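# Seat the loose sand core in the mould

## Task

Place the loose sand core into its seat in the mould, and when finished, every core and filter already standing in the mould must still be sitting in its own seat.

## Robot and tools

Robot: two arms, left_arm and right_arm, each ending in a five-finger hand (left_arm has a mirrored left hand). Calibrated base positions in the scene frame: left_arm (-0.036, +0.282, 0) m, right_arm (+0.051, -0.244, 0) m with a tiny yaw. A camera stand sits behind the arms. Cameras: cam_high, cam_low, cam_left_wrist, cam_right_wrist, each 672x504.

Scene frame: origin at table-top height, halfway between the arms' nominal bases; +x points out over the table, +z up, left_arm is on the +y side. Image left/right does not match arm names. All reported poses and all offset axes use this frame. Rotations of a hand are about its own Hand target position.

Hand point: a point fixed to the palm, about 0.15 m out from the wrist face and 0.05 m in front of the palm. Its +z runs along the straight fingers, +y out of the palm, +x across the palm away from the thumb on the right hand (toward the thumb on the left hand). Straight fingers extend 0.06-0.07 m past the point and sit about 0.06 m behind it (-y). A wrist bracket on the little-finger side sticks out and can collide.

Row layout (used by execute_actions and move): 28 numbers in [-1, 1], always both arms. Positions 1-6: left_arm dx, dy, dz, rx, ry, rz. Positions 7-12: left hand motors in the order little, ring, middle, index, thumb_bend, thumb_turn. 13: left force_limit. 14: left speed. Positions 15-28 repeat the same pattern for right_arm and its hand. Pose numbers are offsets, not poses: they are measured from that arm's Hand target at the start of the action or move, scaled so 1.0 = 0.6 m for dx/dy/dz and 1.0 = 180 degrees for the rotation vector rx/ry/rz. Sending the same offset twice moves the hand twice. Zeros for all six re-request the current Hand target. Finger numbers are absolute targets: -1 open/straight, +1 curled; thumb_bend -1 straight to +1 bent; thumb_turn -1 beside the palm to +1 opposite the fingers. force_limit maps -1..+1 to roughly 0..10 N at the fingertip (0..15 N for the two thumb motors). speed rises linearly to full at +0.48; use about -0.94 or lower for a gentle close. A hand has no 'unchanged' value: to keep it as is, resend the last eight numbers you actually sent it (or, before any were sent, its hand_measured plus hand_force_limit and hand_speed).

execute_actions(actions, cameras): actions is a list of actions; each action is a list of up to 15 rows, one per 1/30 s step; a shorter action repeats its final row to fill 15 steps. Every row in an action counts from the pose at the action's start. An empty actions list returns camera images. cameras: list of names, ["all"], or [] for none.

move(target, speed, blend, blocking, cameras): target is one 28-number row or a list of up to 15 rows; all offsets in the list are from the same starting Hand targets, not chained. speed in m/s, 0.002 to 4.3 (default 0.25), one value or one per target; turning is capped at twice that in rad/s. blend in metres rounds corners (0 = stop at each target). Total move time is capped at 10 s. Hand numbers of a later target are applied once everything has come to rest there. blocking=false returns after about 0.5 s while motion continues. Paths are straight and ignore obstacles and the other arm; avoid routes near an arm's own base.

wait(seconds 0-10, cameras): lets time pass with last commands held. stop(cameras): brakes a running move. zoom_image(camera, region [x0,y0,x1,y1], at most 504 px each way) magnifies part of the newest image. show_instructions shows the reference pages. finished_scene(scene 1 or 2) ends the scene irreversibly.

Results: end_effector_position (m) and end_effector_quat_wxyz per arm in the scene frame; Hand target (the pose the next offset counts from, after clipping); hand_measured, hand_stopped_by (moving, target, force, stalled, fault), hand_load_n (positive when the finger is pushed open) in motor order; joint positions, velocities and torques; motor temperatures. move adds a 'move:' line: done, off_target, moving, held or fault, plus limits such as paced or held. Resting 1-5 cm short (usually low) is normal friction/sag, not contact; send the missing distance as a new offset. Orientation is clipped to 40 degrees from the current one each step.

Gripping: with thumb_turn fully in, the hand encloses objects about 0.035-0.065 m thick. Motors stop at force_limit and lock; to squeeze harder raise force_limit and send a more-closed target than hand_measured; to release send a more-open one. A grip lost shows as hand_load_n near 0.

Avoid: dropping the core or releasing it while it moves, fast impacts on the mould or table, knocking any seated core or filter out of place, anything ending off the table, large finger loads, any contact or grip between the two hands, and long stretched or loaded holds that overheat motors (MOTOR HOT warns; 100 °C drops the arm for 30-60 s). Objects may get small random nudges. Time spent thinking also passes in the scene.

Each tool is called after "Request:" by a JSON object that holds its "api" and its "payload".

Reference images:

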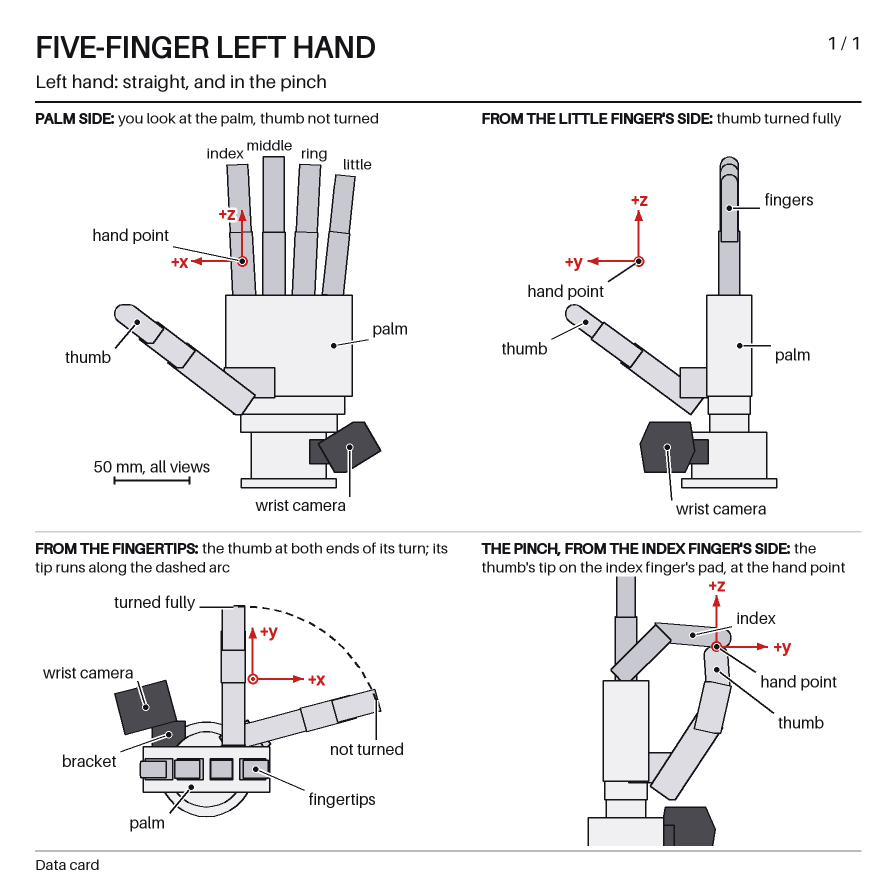

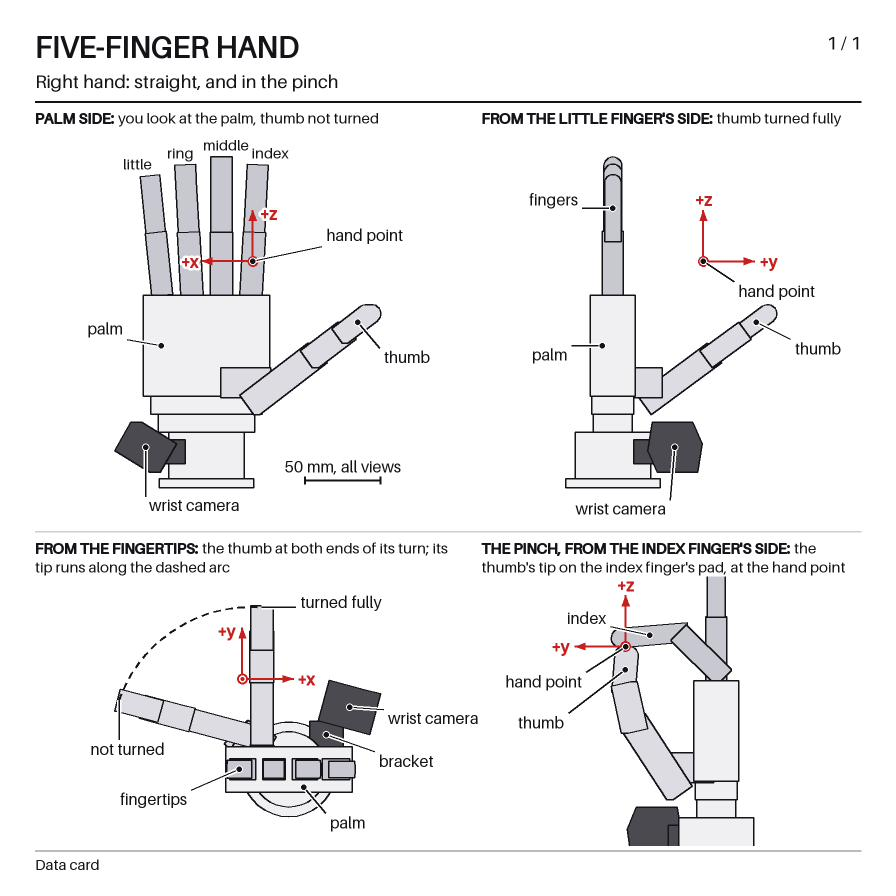

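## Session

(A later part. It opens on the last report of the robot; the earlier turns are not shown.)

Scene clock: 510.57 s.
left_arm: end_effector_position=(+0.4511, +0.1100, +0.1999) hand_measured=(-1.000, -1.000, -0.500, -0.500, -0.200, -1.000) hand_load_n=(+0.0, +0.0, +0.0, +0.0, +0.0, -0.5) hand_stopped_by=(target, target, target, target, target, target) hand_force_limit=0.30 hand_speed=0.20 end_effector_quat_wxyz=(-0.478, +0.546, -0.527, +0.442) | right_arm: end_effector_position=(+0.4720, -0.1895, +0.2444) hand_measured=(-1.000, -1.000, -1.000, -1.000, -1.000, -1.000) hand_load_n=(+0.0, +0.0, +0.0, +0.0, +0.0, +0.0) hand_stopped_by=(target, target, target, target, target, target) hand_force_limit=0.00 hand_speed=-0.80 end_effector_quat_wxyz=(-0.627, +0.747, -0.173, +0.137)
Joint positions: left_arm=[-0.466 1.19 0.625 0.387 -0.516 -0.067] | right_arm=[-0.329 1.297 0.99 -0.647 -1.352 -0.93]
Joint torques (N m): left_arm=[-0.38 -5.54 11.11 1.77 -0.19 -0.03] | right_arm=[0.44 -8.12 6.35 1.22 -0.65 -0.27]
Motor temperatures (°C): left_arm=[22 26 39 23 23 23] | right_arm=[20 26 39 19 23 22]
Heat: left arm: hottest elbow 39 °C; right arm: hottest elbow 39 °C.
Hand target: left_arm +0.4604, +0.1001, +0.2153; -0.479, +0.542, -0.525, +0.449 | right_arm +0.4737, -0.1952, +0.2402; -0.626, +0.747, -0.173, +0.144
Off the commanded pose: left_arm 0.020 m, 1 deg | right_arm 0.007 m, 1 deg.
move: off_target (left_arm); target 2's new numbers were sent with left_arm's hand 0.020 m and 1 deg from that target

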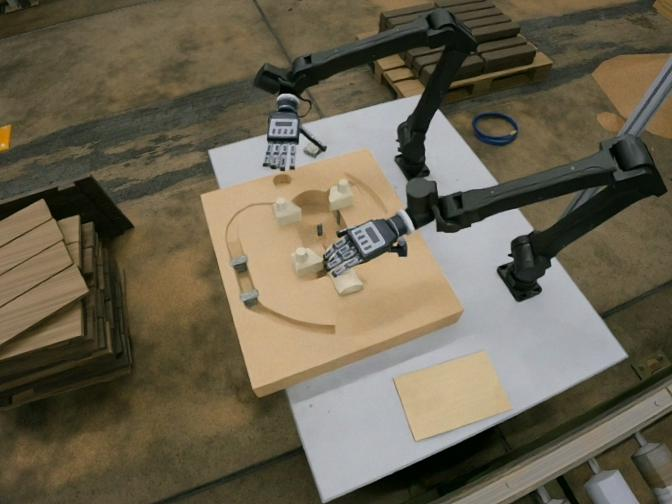

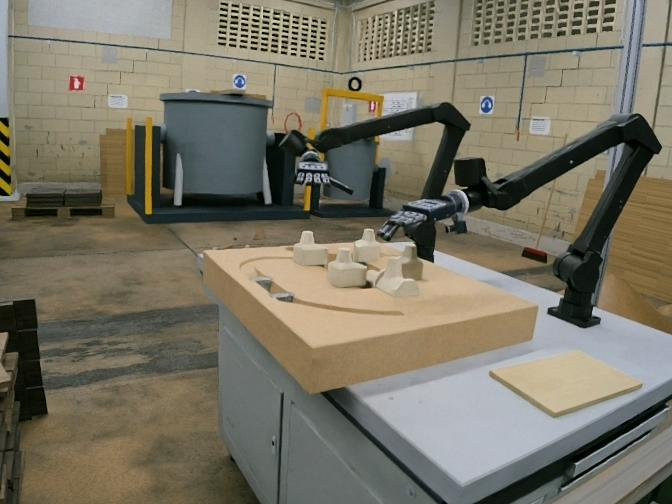

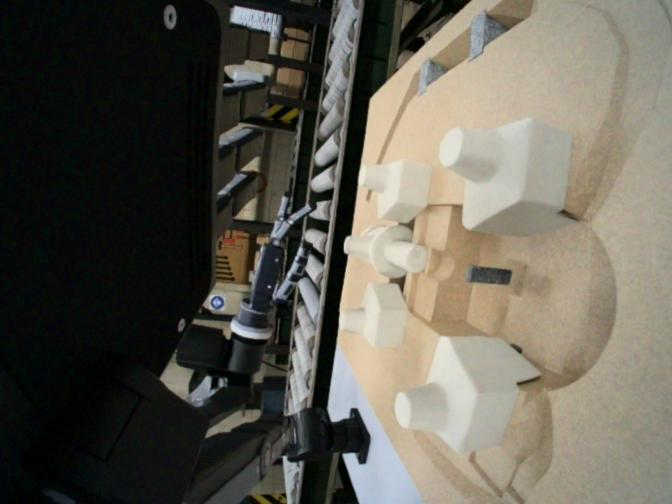

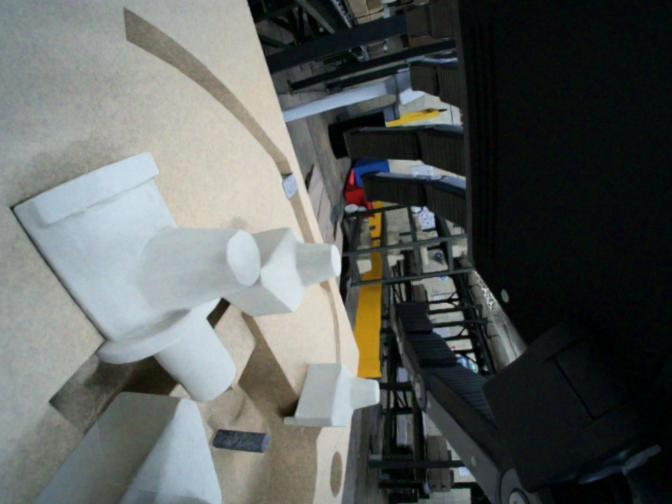

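Request:
{"api": "move", "payload": {"target": [-0.1,0.1,0.1,0,0,0,-1,-1,-0.5,-0.5,-0.2,-1,0.3,0.2,0,0,-0.14,0,0,0,-1,-1,-1,-1,-1,-1,0,-0.8], "speed": 0.15, "cameras": ["cam_left_wrist","cam_high"]}}

Request:
{"api": "zoom_image", "payload": {"camera": "cam_high", "region": [290, 220, 390, 310]}}

Scene clock: 519.17 s.
left_arm: end_effector_position=(+0.4003, +0.1540, +0.2792) hand_measured=(-1.000, -1.000, -0.500, -0.500, -0.200, -1.000) hand_load_n=(+0.0, +0.0, +0.0, +0.0, +0.0, +0.0) hand_stopped_by=(target, target, target, target, target, target) hand_force_limit=0.30 hand_speed=0.20 end_effector_quat_wxyz=(-0.476, +0.541, -0.519, +0.460) | right_arm: end_effector_position=(+0.4752, -0.1910, +0.1624) hand_measured=(-1.000, -1.000, -1.000, -1.000, -1.000, -1.000) hand_load_n=(+0.0, +0.0, +0.0, +0.0, +0.0, -0.5) hand_stopped_by=(target, target, target, target, target, target) hand_force_limit=0.00 hand_speed=-0.80 end_effector_quat_wxyz=(-0.625, +0.750, -0.162, +0.147)
Joint positions: left_arm=[-0.392 0.859 0.625 0.097 -0.425 -0.06] | right_arm=[-0.329 1.399 0.852 -0.402 -1.352 -0.956]
Joint torques (N m): left_arm=[1.14 -2.08 9.02 1.59 -0.01 0.1] | right_arm=[0.38 -8.29 5.39 1.26 -0.66 -0.04]
Heat: left arm: hottest elbow 40 °C; right arm: hottest elbow 38 °C.
Hand target: left_arm +0.4004, +0.1602, +0.2753; -0.479, +0.542, -0.525, +0.449 | right_arm +0.4737, -0.1952, +0.1562; -0.626, +0.747, -0.173, +0.144
Off the commanded pose: left_arm 0.007 m, 1 deg | right_arm 0.008 m, 1 deg.
move: done
Images, in order (width x height): cam_high 672x504, cam_left_wrist 672x504.

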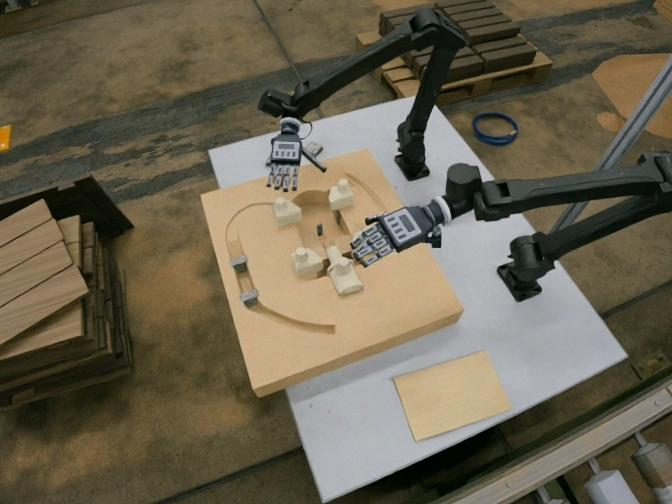

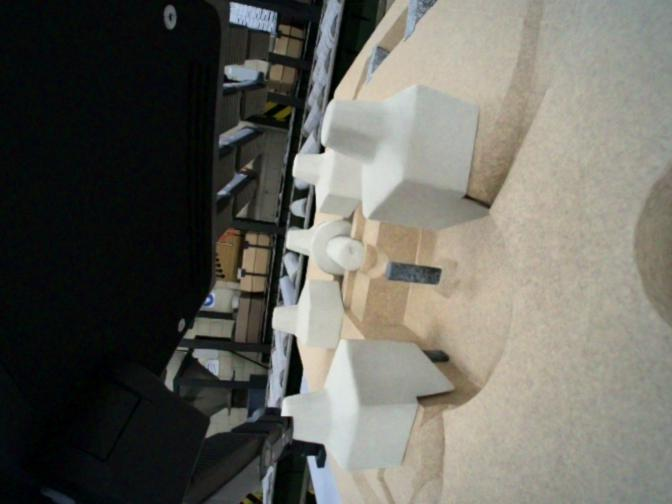

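Scaled by 5.040.

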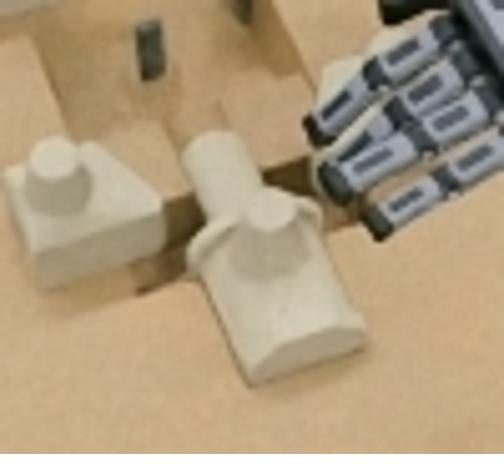

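Request:
{"api": "zoom_image", "payload": {"camera": "cam_left_wrist", "region": [280, 190, 420, 300]}}

Request:
{"api": "zoom_image", "payload": {"camera": "cam_left_wrist", "region": [315, 210, 395, 290]}}

Scaled by 3.600 from the camera's 672x504 image, which has a finer 960x720 frame.

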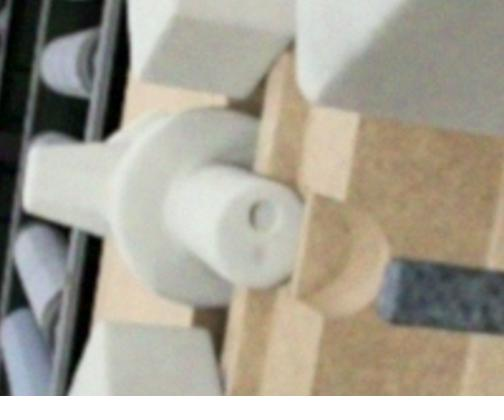

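Scaled by 6.300 from the camera's 672x504 image, which has a finer 960x720 frame.

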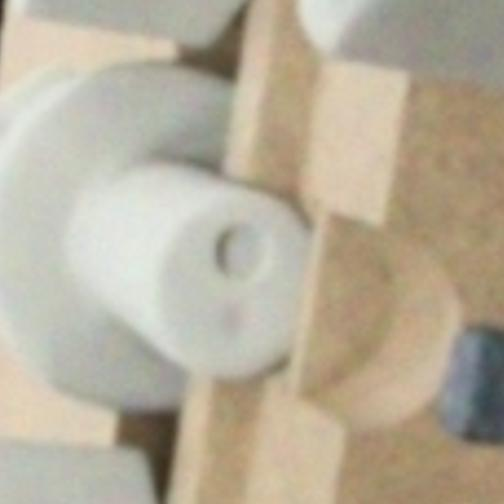

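Request:
{"api": "move", "payload": {"target": [[0.044,-0.119,-0.02,0.014,-0.001,0.001,-1,-1,-0.5,-0.5,-0.2,1,0,-0.2,0,0,0,0,0,0,-1,-1,-1,-1,-1,-1,0,-0.8],[0.044,-0.119,-0.174,0.015,0.001,-0.002,-1,-1,-0.5,-0.5,-0.2,1,0,-0.2,0,0,0,0,0,0,-1,-1,-1,-1,-1,-1,0,-0.8]], "speed": [0.2,0.12], "blend": 0.01, "cameras": ["cam_right_wrist"]}}

Scene clock: 530.00 s.
left_arm: end_effector_position=(+0.4269, +0.0894, +0.1754) hand_measured=(-1.000, -1.000, -0.500, -0.500, -0.200, +1.000) hand_load_n=(+0.0, +0.0, +0.0, +0.0, +0.0, +0.0) hand_stopped_by=(target, target, target, target, target, target) hand_force_limit=0.00 hand_speed=-0.20 end_effector_quat_wxyz=(-0.487, +0.534, -0.534, +0.438) | right_arm: end_effector_position=(+0.4752, -0.1910, +0.1624) hand_measured=(-1.000, -1.000, -1.000, -1.000, -1.000, -1.000) hand_load_n=(+0.0, +0.0, +0.0, +0.0, +0.0, +0.0) hand_stopped_by=(target, target, target, target, target, target) hand_force_limit=0.00 hand_speed=-0.80 end_effector_quat_wxyz=(-0.625, +0.750, -0.162, +0.147)
Joint positions: left_arm=[-0.559 1.212 0.558 0.481 -0.604 -0.047] | right_arm=[-0.329 1.399 0.852 -0.402 -1.352 -0.956]
Joint torques (N m): left_arm=[-0.26 -4.66 7.13 3.02 -0.02 0.08] | right_arm=[0.5 -8.29 5.39 1.28 -0.65 -0.04]
Heat: left arm: hottest elbow 40 °C; right arm: hottest elbow 38 °C.
Hand target: left_arm +0.4267, +0.0888, +0.1708; -0.489, +0.529, -0.538, +0.437 | right_arm +0.4737, -0.1952, +0.1562; -0.626, +0.747, -0.173, +0.144
Off the commanded pose: left_arm 0.004 m, 1 deg | right_arm 0.008 m, 1 deg.
move: done
Images, in order (width x height): cam_right_wrist 672x504.

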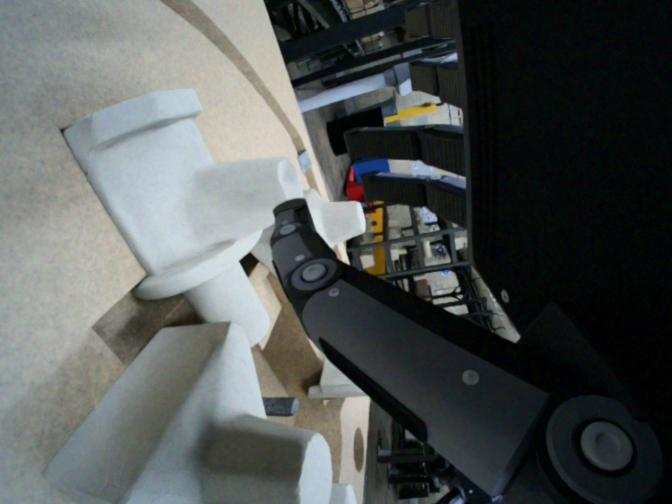

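Request:
{"api": "move", "payload": {"target": [[0,0,-0.024,-0.002,0.022,0,-1,-1,-0.5,-0.5,-0.2,1,0,-0.2,0,0,0,0,0,0,-1,-1,-1,-1,-1,-1,0,-0.8],[0.032,0.016,-0.024,-0.002,0.022,0,-1,-1,-0.5,-0.5,-0.2,1,0,-0.2,0,0,0,0,0,0,-1,-1,-1,-1,-1,-1,0,-0.8]], "speed": 0.07, "blend": 0.002, "cameras": ["cam_right_wrist"]}}

Scene clock: 533.57 s.
left_arm: end_effector_position=(+0.4315, +0.1015, +0.1438) hand_measured=(-1.000, -1.000, -0.500, -0.500, -0.200, +1.000) hand_load_n=(+0.0, +0.0, +0.0, +0.0, +0.0, +0.0) hand_stopped_by=(target, target, target, target, target, target) hand_force_limit=0.00 hand_speed=-0.20 end_effector_quat_wxyz=(-0.467, +0.543, -0.562, +0.414) | right_arm: end_effector_position=(+0.4752, -0.1910, +0.1624) hand_measured=(-1.000, -1.000, -1.000, -1.000, -1.000, -1.000) hand_load_n=(+0.0, +0.0, +0.0, +0.0, +0.0, +0.0) hand_stopped_by=(target, target, target, target, target, target) hand_force_limit=0.00 hand_speed=-0.80 end_effector_quat_wxyz=(-0.625, +0.750, -0.162, +0.147)
Joint positions: left_arm=[-0.506 1.254 0.558 0.435 -0.533 -0.057] | right_arm=[-0.329 1.399 0.852 -0.402 -1.352 -0.956]
Joint torques (N m): left_arm=[0.56 -4.95 10.43 1.76 -0.09 -0.13] | right_arm=[0.38 -8.29 5.39 1.26 -0.65 -0.04]
Heat: left arm: hottest elbow 39 °C; right arm: hottest elbow 38 °C.
Hand target: left_arm +0.4459, +0.0984, +0.1565; -0.469, +0.546, -0.553, +0.420 | right_arm +0.4737, -0.1952, +0.1562; -0.626, +0.747, -0.173, +0.144
Off the commanded pose: left_arm 0.019 m, 1 deg | right_arm 0.008 m, 1 deg.
move: off_target (left_arm)
Images, in order (width x height): cam_right_wrist 672x504.

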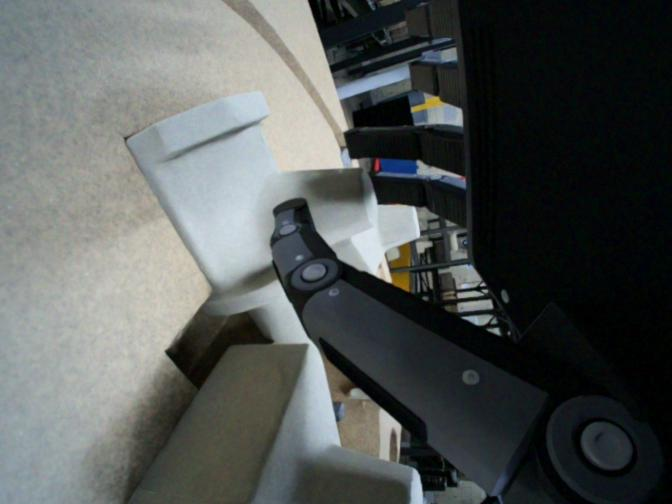

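Request:
{"api": "move", "payload": {"target": [[0.006,-0.006,0.035,0,0,0,-1,-1,-0.5,-0.5,-0.2,1,0,-0.2,0,0,0,0,0,0,-1,-1,-1,-1,-1,-1,0,-0.8]], "speed": 0.07, "cameras": ["cam_right_wrist"]}}

Scene clock: 535.93 s.
left_arm: end_effector_position=(+0.4360, +0.0991, +0.1563) hand_measured=(-1.000, -1.000, -0.500, -0.500, -0.200, +1.000) hand_load_n=(+0.0, +0.0, +0.0, +0.0, +0.0, +0.0) hand_stopped_by=(target, target, target, target, target, target) hand_force_limit=0.00 hand_speed=-0.20 end_effector_quat_wxyz=(-0.465, +0.544, -0.566, +0.409) | right_arm: end_effector_position=(+0.4752, -0.1910, +0.1624) hand_measured=(-1.000, -1.000, -1.000, -1.000, -1.000, -1.000) hand_load_n=(+0.0, +0.0, +0.0, +0.0, +0.0, +0.0) hand_stopped_by=(target, target, target, target, target, target) hand_force_limit=0.00 hand_speed=-0.80 end_effector_quat_wxyz=(-0.625, +0.750, -0.162, +0.147)
Joint positions: left_arm=[-0.506 1.237 0.596 0.368 -0.533 -0.057] | right_arm=[-0.329 1.399 0.852 -0.402 -1.352 -0.956]
Joint torques (N m): left_arm=[0.62 -6.3 10.86 1.61 -0.27 -0.14] | right_arm=[0.44 -8.29 5.39 1.28 -0.65 -0.04]
Heat: left arm: hottest elbow 39 °C; right arm: hottest elbow 37 °C.
Hand target: left_arm +0.4496, +0.0947, +0.1775; -0.469, +0.546, -0.553, +0.420 | right_arm +0.4737, -0.1952, +0.1562; -0.626, +0.747, -0.173, +0.144
Off the commanded pose: left_arm 0.026 m, 2 deg | right_arm 0.008 m, 1 deg.
move: off_target (left_arm)
Images, in order (width x height): cam_right_wrist 672x504.

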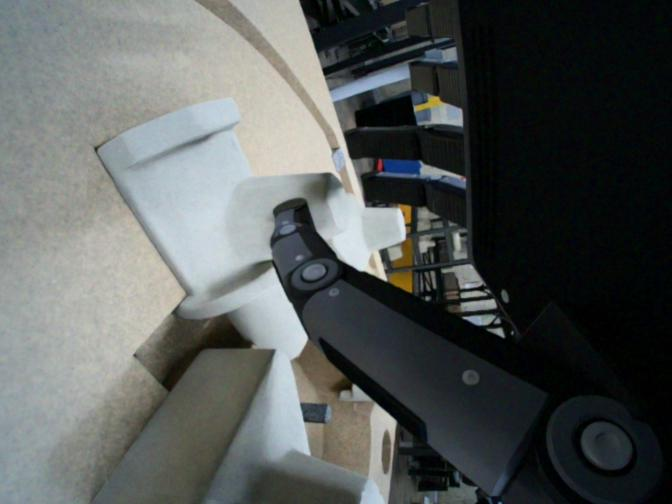

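Request:
{"api": "move", "payload": {"target": [[0.002,-0.010,0.0,0,0,0,-1,-1,-0.5,-0.5,-0.2,1,0,-0.2,0,0,0,0,0,0,-1,-1,-1,-1,-1,-1,0,-0.8]], "speed": 0.05, "cameras": ["cam_right_wrist"]}}

Scene clock: 538.13 s.
left_arm: end_effector_position=(+0.4389, +0.1000, +0.1611) hand_measured=(-1.000, -1.000, -0.500, -0.500, -0.200, +1.000) hand_load_n=(-0.5, +0.0, +0.0, +0.0, +0.5, +0.0) hand_stopped_by=(target, target, target, target, target, target) hand_force_limit=0.00 hand_speed=-0.20 end_effector_quat_wxyz=(-0.470, +0.545, -0.561, +0.409) | right_arm: end_effector_position=(+0.4752, -0.1910, +0.1624) hand_measured=(-1.000, -1.000, -1.000, -1.000, -1.000, -1.000) hand_load_n=(+0.0, -0.5, +0.0, +0.0, +0.0, +0.0) hand_stopped_by=(target, target, target, target, target, target) hand_force_limit=0.00 hand_speed=-0.80 end_effector_quat_wxyz=(-0.625, +0.750, -0.162, +0.147)
Joint positions: left_arm=[-0.506 1.237 0.605 0.368 -0.545 -0.057] | right_arm=[-0.329 1.399 0.852 -0.402 -1.352 -0.956]
Joint torques (N m): left_arm=[-0.26 -5.77 11.26 1.54 -0.25 -0.19] | right_arm=[0.44 -8.35 5.41 1.28 -0.65 -0.04]
Heat: left arm: hottest elbow 40 °C; right arm: hottest elbow 37 °C.
Hand target: left_arm +0.4508, +0.0887, +0.1775; -0.469, +0.546, -0.553, +0.420 | right_arm +0.4737, -0.1952, +0.1562; -0.626, +0.747, -0.173, +0.144
Off the commanded pose: left_arm 0.023 m, 2 deg | right_arm 0.008 m, 1 deg.
move: off_target (left_arm)
Images, in order (width x height): cam_right_wrist 672x504.

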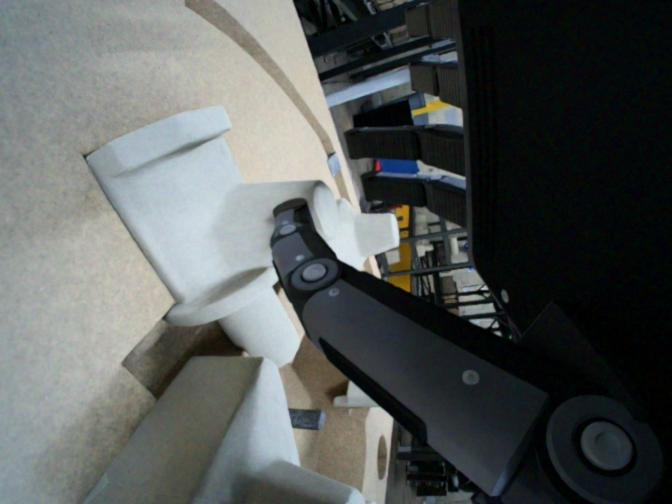

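Request:
{"api": "move", "payload": {"target": [[0.0,-0.01,-0.02,0,0,0,-1,-1,-0.5,-0.5,-0.2,1,0,-0.2,0,0,0,0,0,0,-1,-1,-1,-1,-1,-1,0,-0.8]], "speed": 0.05, "cameras": ["cam_right_wrist"]}}

Scene clock: 540.27 s.
left_arm: end_effector_position=(+0.4380, +0.0972, +0.1476) hand_measured=(-1.000, -1.000, -0.500, -0.500, -0.200, +1.000) hand_load_n=(+0.0, +0.0, +0.0, +0.0, +0.0, +0.0) hand_stopped_by=(target, target, target, target, target, target) hand_force_limit=0.00 hand_speed=-0.20 end_effector_quat_wxyz=(-0.468, +0.547, -0.568, +0.398) | right_arm: end_effector_position=(+0.4752, -0.1910, +0.1624) hand_measured=(-1.000, -1.000, -1.000, -1.000, -1.000, -1.000) hand_load_n=(+0.0, +0.0, +0.0, +0.0, +0.0, +0.0) hand_stopped_by=(target, target, target, target, target, target) hand_force_limit=0.00 hand_speed=-0.80 end_effector_quat_wxyz=(-0.625, +0.750, -0.162, +0.147)
Joint positions: left_arm=[-0.517 1.266 0.605 0.368 -0.559 -0.058] | right_arm=[-0.329 1.399 0.852 -0.402 -1.352 -0.956]
Joint torques (N m): left_arm=[-0.91 -5.19 10.1 3.11 -0.31 -0.22] | right_arm=[0.44 -8.29 5.39 1.26 -0.65 -0.04]
Heat: left arm: hottest elbow 40 °C; right arm: hottest elbow 37 °C.
Hand target: left_arm +0.4508, +0.0828, +0.1654; -0.469, +0.546, -0.553, +0.420 | right_arm +0.4737, -0.1952, +0.1562; -0.626, +0.747, -0.173, +0.144
Off the commanded pose: left_arm 0.026 m, 3 deg | right_arm 0.008 m, 1 deg.
move: off_target (left_arm)
Images, in order (width x height): cam_right_wrist 672x504.

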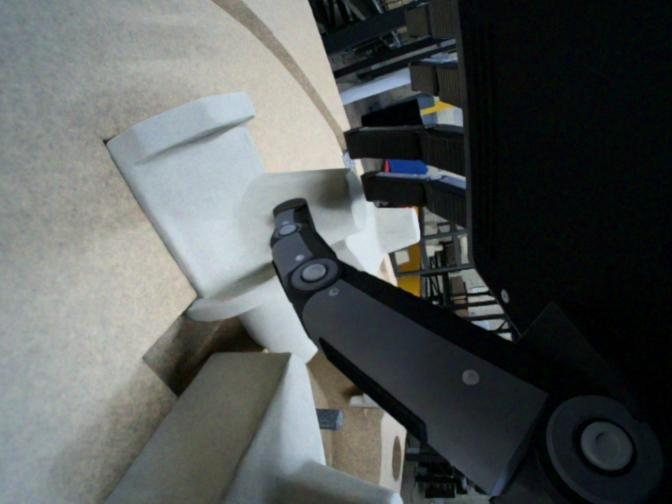

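Request:
{"api": "move", "payload": {"target": [[0.0,0.01,0.15,0,0,0,-1,-1,-0.5,-0.5,-0.2,1,0,-0.2,0,0,0,0,0,0,-1,-1,-1,-1,-1,-1,0,-0.8],[-0.251,0.062,0.15,0,0,0.122,-1,-1,-0.5,-0.5,-0.2,-1,0,-0.2,0,0,0,0,0,0,-1,-1,-1,-1,-1,-1,0,-0.8],[-0.251,0.062,0.041,0,0,0.122,-1,-1,-0.5,-0.5,-0.2,-1,0,-0.2,0,0,0,0,0,0,-1,-1,-1,-1,-1,-1,0,-0.8]], "speed": [0.15,0.3,0.2], "blend": 0.01, "cameras": ["cam_right_wrist"]}}

Scene clock: 552.17 s.
left_arm: end_effector_position=(+0.3015, +0.1228, +0.1954) hand_measured=(-1.000, -1.000, -0.500, -0.500, -0.200, -1.000) hand_load_n=(+0.0, +0.0, +0.0, +0.0, +0.0, -0.5) hand_stopped_by=(target, target, target, target, target, target) hand_force_limit=0.00 hand_speed=-0.20 end_effector_quat_wxyz=(-0.542, +0.644, -0.435, +0.322) | right_arm: end_effector_position=(+0.4752, -0.1910, +0.1624) hand_measured=(-1.000, -1.000, -1.000, -1.000, -1.000, -1.000) hand_load_n=(+0.0, +0.0, +0.0, +0.0, +0.0, -0.5) hand_stopped_by=(target, target, target, target, target, target) hand_force_limit=0.00 hand_speed=-0.80 end_effector_quat_wxyz=(-0.625, +0.750, -0.162, +0.147)
Joint positions: left_arm=[-0.902 0.943 0.595 -0.4 -1.262 -0.667] | right_arm=[-0.329 1.399 0.852 -0.402 -1.352 -0.956]
Joint torques (N m): left_arm=[-0.91 -1.96 7.6 1.99 -0.63 -0.03] | right_arm=[0.44 -8.35 5.39 1.28 -0.65 -0.04]
Heat: left arm: hottest elbow 39 °C; right arm: hottest elbow 37 °C.
Hand target: left_arm +0.3002, +0.1200, +0.1900; -0.540, +0.641, -0.439, +0.323 | right_arm +0.4737, -0.1952, +0.1562; -0.626, +0.747, -0.173, +0.144
Off the commanded pose: left_arm 0.006 m, 1 deg | right_arm 0.008 m, 1 deg.
move: done; blend cut to 0 m at target 2; target 2's new numbers were sent with left_arm's hand 0.025 m and 2 deg from that target
Images, in order (width x height): cam_right_wrist 672x504.

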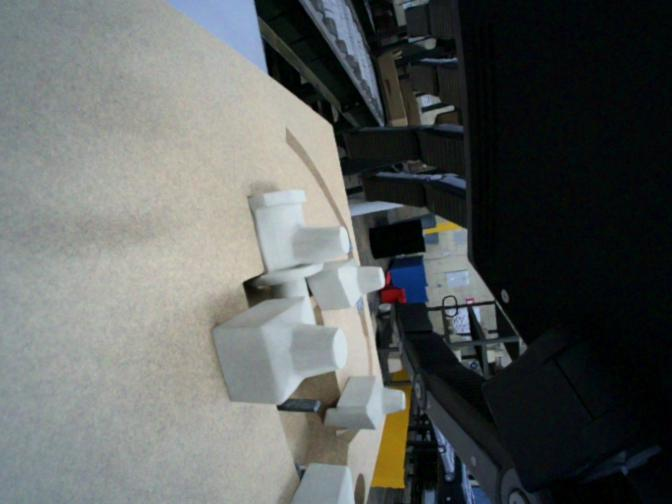

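Request:
{"api": "zoom_image", "payload": {"camera": "cam_right_wrist", "region": [200, 170, 420, 420]}}

Request:
{"api": "zoom_image", "payload": {"camera": "cam_right_wrist", "region": [235, 180, 365, 310]}}

Scaled by 2.016 from the camera's 672x504 image, which has a finer 960x720 frame.

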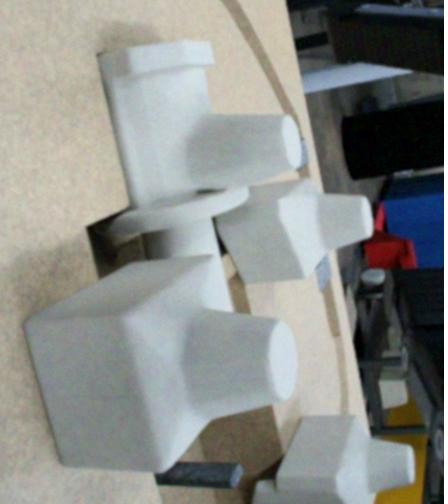

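Scaled by 3.877 from the camera's 672x504 image, which has a finer 960x720 frame.

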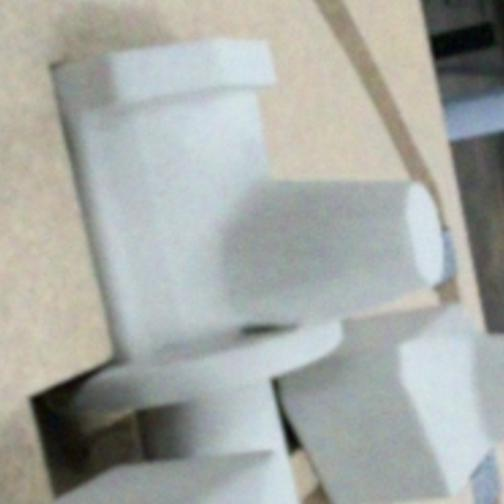

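Request:
{"api": "move", "payload": {"target": [[0.0,0.0,0.1,0,0,0,-1,-1,-0.5,-0.5,-0.2,-1,0,-0.2,0,0,0,0,0,0,-1,-1,-1,-1,-1,-1,0,-0.8],[0.211,-0.0522,0.1,-0.0136,-0.0041,-0.1186,-1,-1,-0.5,-0.5,-0.2,1,0,-0.2,0,0,0,0,0,0,-1,-1,-1,-1,-1,-1,0,-0.8],[0.211,-0.0522,-0.0317,-0.0136,-0.0041,-0.1186,-1,-1,-0.5,-0.5,-0.2,1,0,-0.2,0,0,0,0,0,0,-1,-1,-1,-1,-1,-1,0,-0.8]], "speed": [0.2,0.25,0.12], "blend": 0.01, "cameras": ["cam_right_wrist"]}}

Scene clock: 568.53 s.
left_arm: end_effector_position=(+0.4245, +0.0841, +0.1761) hand_measured=(-1.000, -1.000, -0.500, -0.500, -0.200, +1.000) hand_load_n=(+0.0, +0.0, +0.0, +0.0, +0.0, +0.0) hand_stopped_by=(target, target, target, target, target, target) hand_force_limit=0.00 hand_speed=-0.20 end_effector_quat_wxyz=(-0.456, +0.559, -0.539, +0.435) | right_arm: end_effector_position=(+0.4752, -0.1910, +0.1624) hand_measured=(-1.000, -1.000, -1.000, -1.000, -1.000, -1.000) hand_load_n=(+0.0, +0.0, +0.0, +0.0, +0.0, -0.5) hand_stopped_by=(target, target, target, target, target, target) hand_force_limit=0.00 hand_speed=-0.80 end_effector_quat_wxyz=(-0.625, +0.750, -0.162, +0.147)
Joint positions: left_arm=[-0.554 1.188 0.595 0.343 -0.58 -0.133] | right_arm=[-0.329 1.399 0.852 -0.402 -1.352 -0.956]
Joint torques (N m): left_arm=[0.79 -4.25 7.24 2.97 -0.08 0.05] | right_arm=[0.44 -8.35 5.39 1.28 -0.65 -0.04]
Heat: left arm: hottest elbow 40 °C; right arm: hottest elbow 36 °C.
Hand target: left_arm +0.4268, +0.0885, +0.1712; -0.460, +0.558, -0.540, +0.431 | right_arm +0.4737, -0.1952, +0.1562; -0.626, +0.747, -0.173, +0.144
Off the commanded pose: left_arm 0.007 m, 1 deg | right_arm 0.008 m, 1 deg.
move: done; blend cut to 0 m at target 2; target 2's new numbers were sent with left_arm's hand 0.034 m and 3 deg from that target
Images, in order (width x height): cam_right_wrist 672x504.

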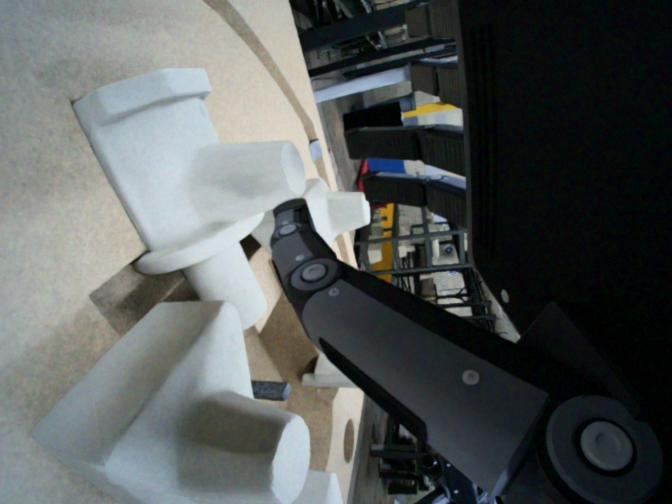

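Request:
{"api": "move", "payload": {"target": [[0.004,0.016,0.0,0,0,0,-1,-1,-0.5,-0.5,-0.2,1,0,-0.2,0,0,0,0,0,0,-1,-1,-1,-1,-1,-1,0,-0.8],[0.004,0.016,-0.019,0,0,0,-1,-1,-0.5,-0.5,-0.2,1,0,-0.2,0,0,0,0,0,0,-1,-1,-1,-1,-1,-1,0,-0.8],[0.026,0.017,-0.021,0,0,0,-1,-1,-0.5,-0.5,-0.2,1,0,-0.2,0,0,0,0,0,0,-1,-1,-1,-1,-1,-1,0,-0.8]], "speed": 0.08, "blend": 0.001, "cameras": ["cam_right_wrist"]}}

Scene clock: 571.80 s.
left_arm: end_effector_position=(+0.4352, +0.0959, +0.1550) hand_measured=(-1.000, -1.000, -0.500, -0.500, -0.200, +1.000) hand_load_n=(+0.0, +0.0, +0.0, +0.0, +0.0, +0.0) hand_stopped_by=(target, target, target, target, target, target) hand_force_limit=0.00 hand_speed=-0.20 end_effector_quat_wxyz=(-0.453, +0.561, -0.544, +0.430) | right_arm: end_effector_position=(+0.4752, -0.1910, +0.1624) hand_measured=(-1.000, -1.000, -1.000, -1.000, -1.000, -1.000) hand_load_n=(+0.0, +0.0, +0.0, +0.0, +0.0, +0.0) hand_stopped_by=(target, target, target, target, target, target) hand_force_limit=0.00 hand_speed=-0.80 end_effector_quat_wxyz=(-0.625, +0.750, -0.162, +0.147)
Joint positions: left_arm=[-0.506 1.242 0.579 0.405 -0.533 -0.122] | right_arm=[-0.329 1.399 0.852 -0.402 -1.352 -0.956]
Joint torques (N m): left_arm=[1.38 -5.66 8.24 2.93 -0.06 0.08] | right_arm=[0.44 -8.29 5.39 1.28 -0.65 -0.04]
Heat: left arm: hottest elbow 39 °C; right arm: hottest elbow 36 °C.
Hand target: left_arm +0.4423, +0.0988, +0.1584; -0.460, +0.558, -0.540, +0.431 | right_arm +0.4737, -0.1952, +0.1562; -0.626, +0.747, -0.173, +0.144
Off the commanded pose: left_arm 0.009 m, 1 deg | right_arm 0.008 m, 1 deg.
move: done
Images, in order (width x height): cam_right_wrist 672x504.

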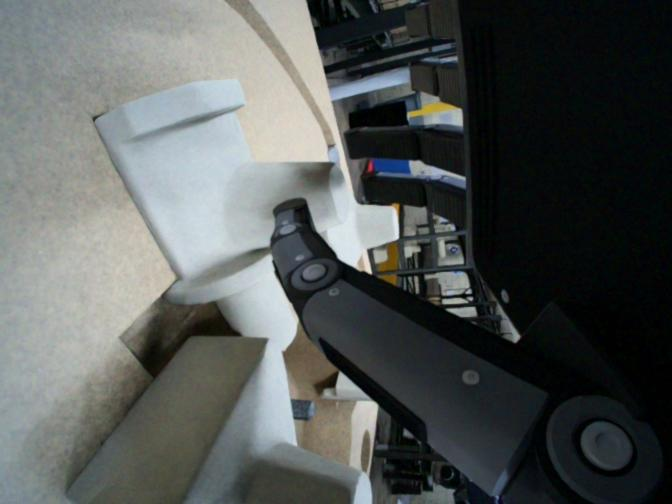

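Request:
{"api": "execute_actions", "payload": {"actions": [[[0,0,0,0,0,0,-1,-1,0.2,0.2,0.2,1,-0.6,-0.88,0,0,0,0,0,0,-1,-1,-1,-1,-1,-1,0,-0.8]],[],[],[],[],[],[],[[0,0,0,0,0,0,-1,-1,0.4,0.4,0.4,1,0.85,-0.88,0,0,0,0,0,0,-1,-1,-1,-1,-1,-1,0,-0.8]],[],[],[]], "cameras": ["cam_left_wrist"]}}

Request:
{"api": "move", "payload": {"target": [[0.018,0.012,0.075,0.001,-0.022,0,-1,-1,0.4,0.4,0.4,1,0.85,-0.88,0,0,0,0,0,0,-1,-1,-1,-1,-1,-1,0,-0.8]], "speed": 0.08, "cameras": ["cam_left_wrist","cam_right_wrist"]}}

Request:
{"api": "zoom_image", "payload": {"camera": "cam_left_wrist", "region": [315, 210, 395, 290]}}

Scene clock: 575.60 s.
left_arm: end_effector_position=(+0.4370, +0.0951, +0.1583) hand_measured=(-1.000, -1.000, -0.158, -0.138, -0.014, +1.000) hand_load_n=(-0.5, +0.0, +7.0, +10.5, +14.0, +0.5) hand_stopped_by=(target, target, force, force, force, target) hand_force_limit=0.85 hand_speed=-0.88 end_effector_quat_wxyz=(-0.454, +0.559, -0.540, +0.436) | right_arm: end_effector_position=(+0.4752, -0.1910, +0.1624) hand_measured=(-1.000, -1.000, -1.000, -1.000, -1.000, -1.000) hand_load_n=(+0.0, +0.0, +0.0, +0.0, +0.0, +0.0) hand_stopped_by=(target, target, target, target, target, target) hand_force_limit=0.00 hand_speed=-0.80 end_effector_quat_wxyz=(-0.625, +0.750, -0.162, +0.147)
Joint positions: left_arm=[-0.504 1.243 0.579 0.42 -0.529 -0.121] | right_arm=[-0.329 1.399 0.852 -0.402 -1.352 -0.956]
Joint torques (N m): left_arm=[0.85 -5.3 8.29 2.44 -0.25 0.1] | right_arm=[0.38 -8.35 5.39 1.28 -0.65 -0.03]
Heat: left arm: hottest elbow 39 °C; right arm: hottest elbow 36 °C.
Hand target: left_arm +0.4423, +0.0989, +0.1584; -0.460, +0.558, -0.540, +0.431 | right_arm +0.4737, -0.1952, +0.1562; -0.626, +0.747, -0.173, +0.144
Off the commanded pose: left_arm 0.006 m, 1 deg | right_arm 0.008 m, 1 deg.
Images, in order (width x height): cam_left_wrist 672x504.

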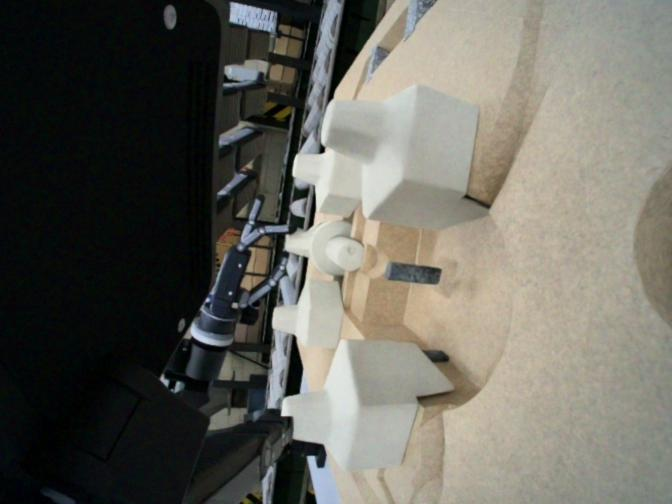

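Scene clock: 576.63 s.
left_arm: end_effector_position=(+0.4373, +0.0985, +0.1606) hand_measured=(-1.000, -1.000, -0.158, -0.138, -0.014, +1.000) hand_load_n=(+0.0, +0.0, +5.5, +11.0, +15.5, +2.5) hand_stopped_by=(target, target, force, force, force, target) hand_force_limit=0.85 hand_speed=-0.88 end_effector_quat_wxyz=(-0.457, +0.550, -0.549, +0.434) | right_arm: end_effector_position=(+0.4752, -0.1910, +0.1624) hand_measured=(-1.000, -1.000, -1.000, -1.000, -1.000, -1.000) hand_load_n=(+0.0, +0.0, -0.5, +0.0, +0.0, +0.0) hand_stopped_by=(target, target, target, target, target, target) hand_force_limit=0.00 hand_speed=-0.80 end_effector_quat_wxyz=(-0.625, +0.750, -0.162, +0.147)
Joint positions: left_arm=[-0.493 1.232 0.579 0.414 -0.506 -0.092] | right_arm=[-0.329 1.399 0.852 -0.402 -1.352 -0.956]
Joint torques (N m): left_arm=[1.55 -9.23 10.96 2 -0.64 0.22] | right_arm=[0.44 -8.29 5.39 1.28 -0.65 -0.04]
Heat: left arm: hottest elbow 40 °C; right arm: hottest elbow 36 °C.
Hand target: left_arm +0.4531, +0.1060, +0.2034; -0.479, +0.542, -0.524, +0.449 | right_arm +0.4737, -0.1952, +0.1562; -0.626, +0.747, -0.173, +0.144
Off the commanded pose: left_arm 0.046 m, 4 deg | right_arm 0.008 m, 1 deg.
move: off_target (left_arm)
Images, in order (width x height): cam_left_wrist 672x504, cam_right_wrist 672x504.

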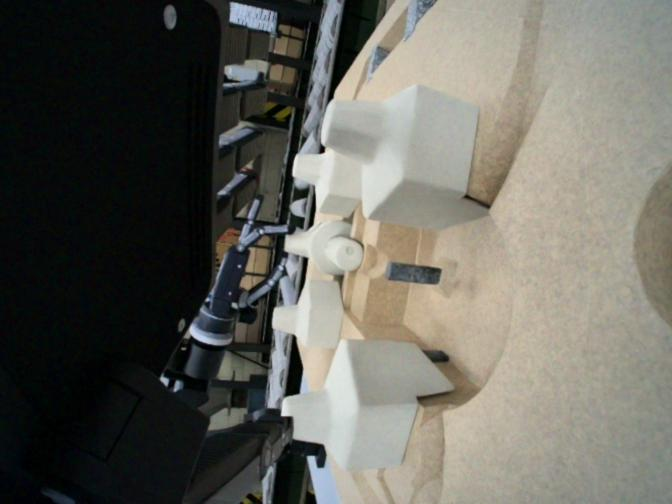

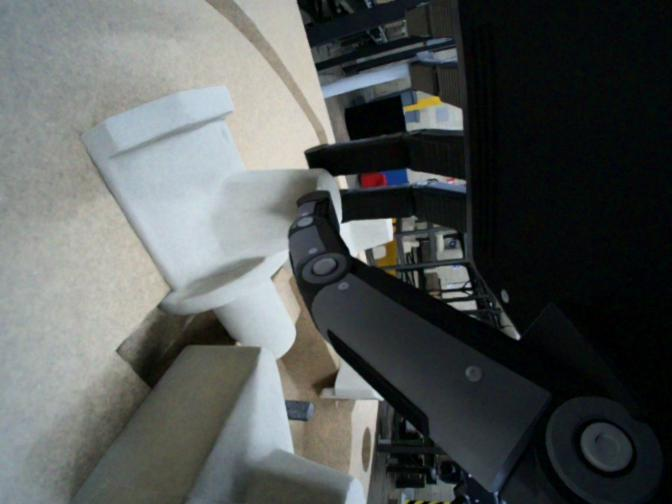

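Scaled by 6.300 from the camera's 672x504 image, which has a finer 960x720 frame.

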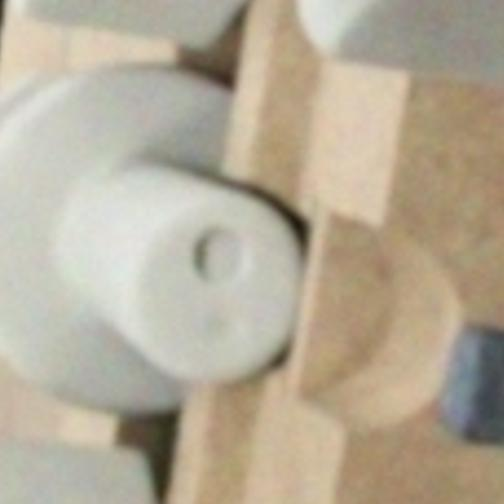

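Request:
{"api": "move", "payload": {"target": [[0.0,0.008,-0.03,0.0,0.0,0,-1,-1,0.4,0.4,0.4,1,0.85,-0.88,0,0,0,0,0,0,-1,-1,-1,-1,-1,-1,0,-0.8],[0.0,0.014,-0.07,0.0,0.0,0,-1,-1,0.4,0.4,0.4,1,0.85,-0.88,0,0,0,0,0,0,-1,-1,-1,-1,-1,-1,0,-0.8]], "speed": 0.05, "blend": 0.002, "cameras": ["cam_left_wrist","cam_right_wrist"]}}

Request:
{"api": "zoom_image", "payload": {"camera": "cam_left_wrist", "region": [315, 210, 395, 290]}}

Request:
{"api": "zoom_image", "payload": {"camera": "cam_right_wrist", "region": [40, 80, 290, 330]}}

Scene clock: 580.83 s.
left_arm: end_effector_position=(+0.4421, +0.0981, +0.1575) hand_measured=(-1.000, -1.000, -0.158, -0.138, -0.012, +1.000) hand_load_n=(+0.0, +0.0, +4.5, +11.5, +1.0, +3.0) hand_stopped_by=(target, target, force, force, force, target) hand_force_limit=0.85 hand_speed=-0.88 end_effector_quat_wxyz=(-0.461, +0.541, -0.537, +0.454) | right_arm: end_effector_position=(+0.4752, -0.1910, +0.1624) hand_measured=(-1.000, -1.000, -1.000, -1.000, -1.000, -1.000) hand_load_n=(+0.0, +0.0, +0.0, +0.0, +0.0, +0.0) hand_stopped_by=(target, target, target, target, target, target) hand_force_limit=0.00 hand_speed=-0.80 end_effector_quat_wxyz=(-0.625, +0.750, -0.162, +0.147)
Joint positions: left_arm=[-0.482 1.265 0.552 0.527 -0.484 -0.083] | right_arm=[-0.329 1.399 0.852 -0.402 -1.352 -0.956]
Joint torques (N m): left_arm=[2.55 -5.07 7.62 3.62 -0.56 0.17] | right_arm=[0.44 -8.35 5.39 1.26 -0.65 -0.03]
Heat: left arm: hottest elbow 40 °C; right arm: hottest elbow 36 °C.
Hand target: left_arm +0.4531, +0.1143, +0.1615; -0.479, +0.542, -0.524, +0.450 | right_arm +0.4737, -0.1952, +0.1562; -0.626, +0.747, -0.173, +0.144
Off the commanded pose: left_arm 0.020 m, 3 deg | right_arm 0.008 m, 1 deg.
move: off_target (left_arm)
Images, in order (width x height): cam_left_wrist 672x504, cam_right_wrist 672x504.

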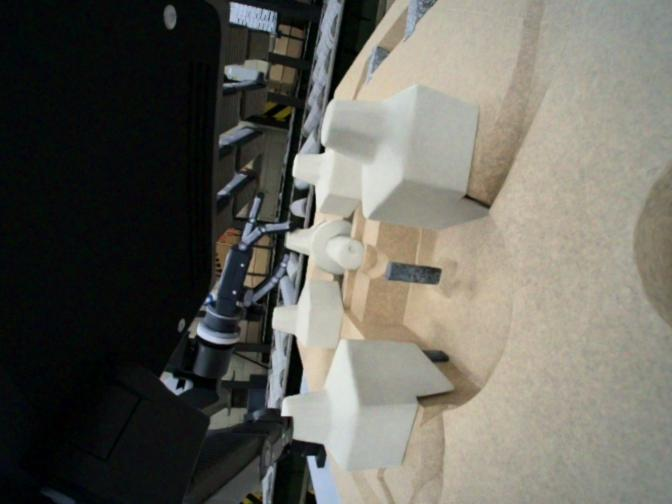

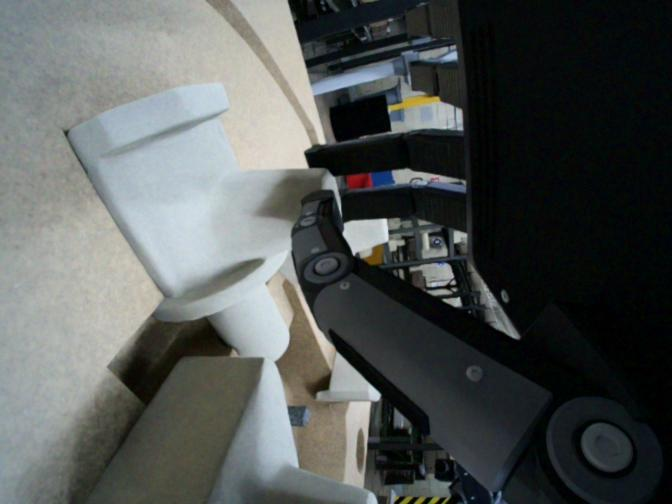

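Scaled by 6.300 from the camera's 672x504 image, which has a finer 960x720 frame.

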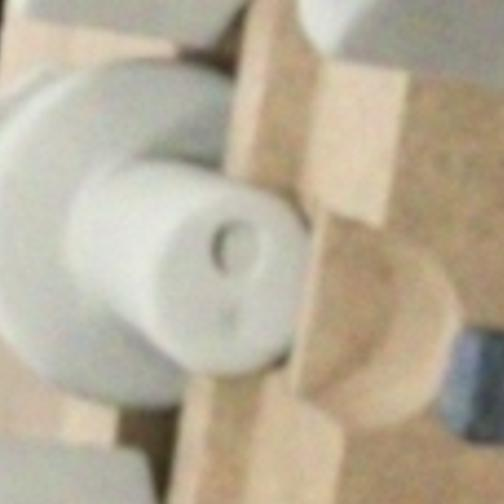

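Scaled by 2.016 from the camera's 672x504 image, which has a finer 960x720 frame.

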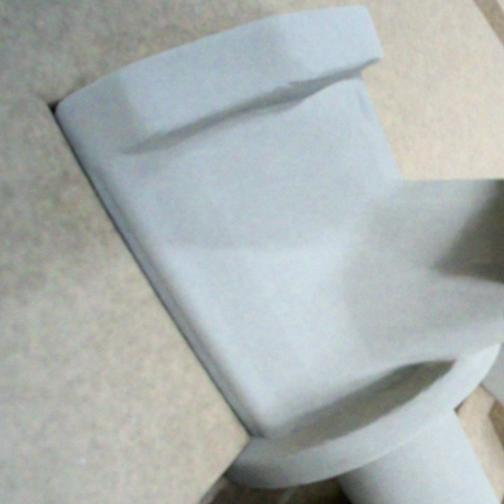

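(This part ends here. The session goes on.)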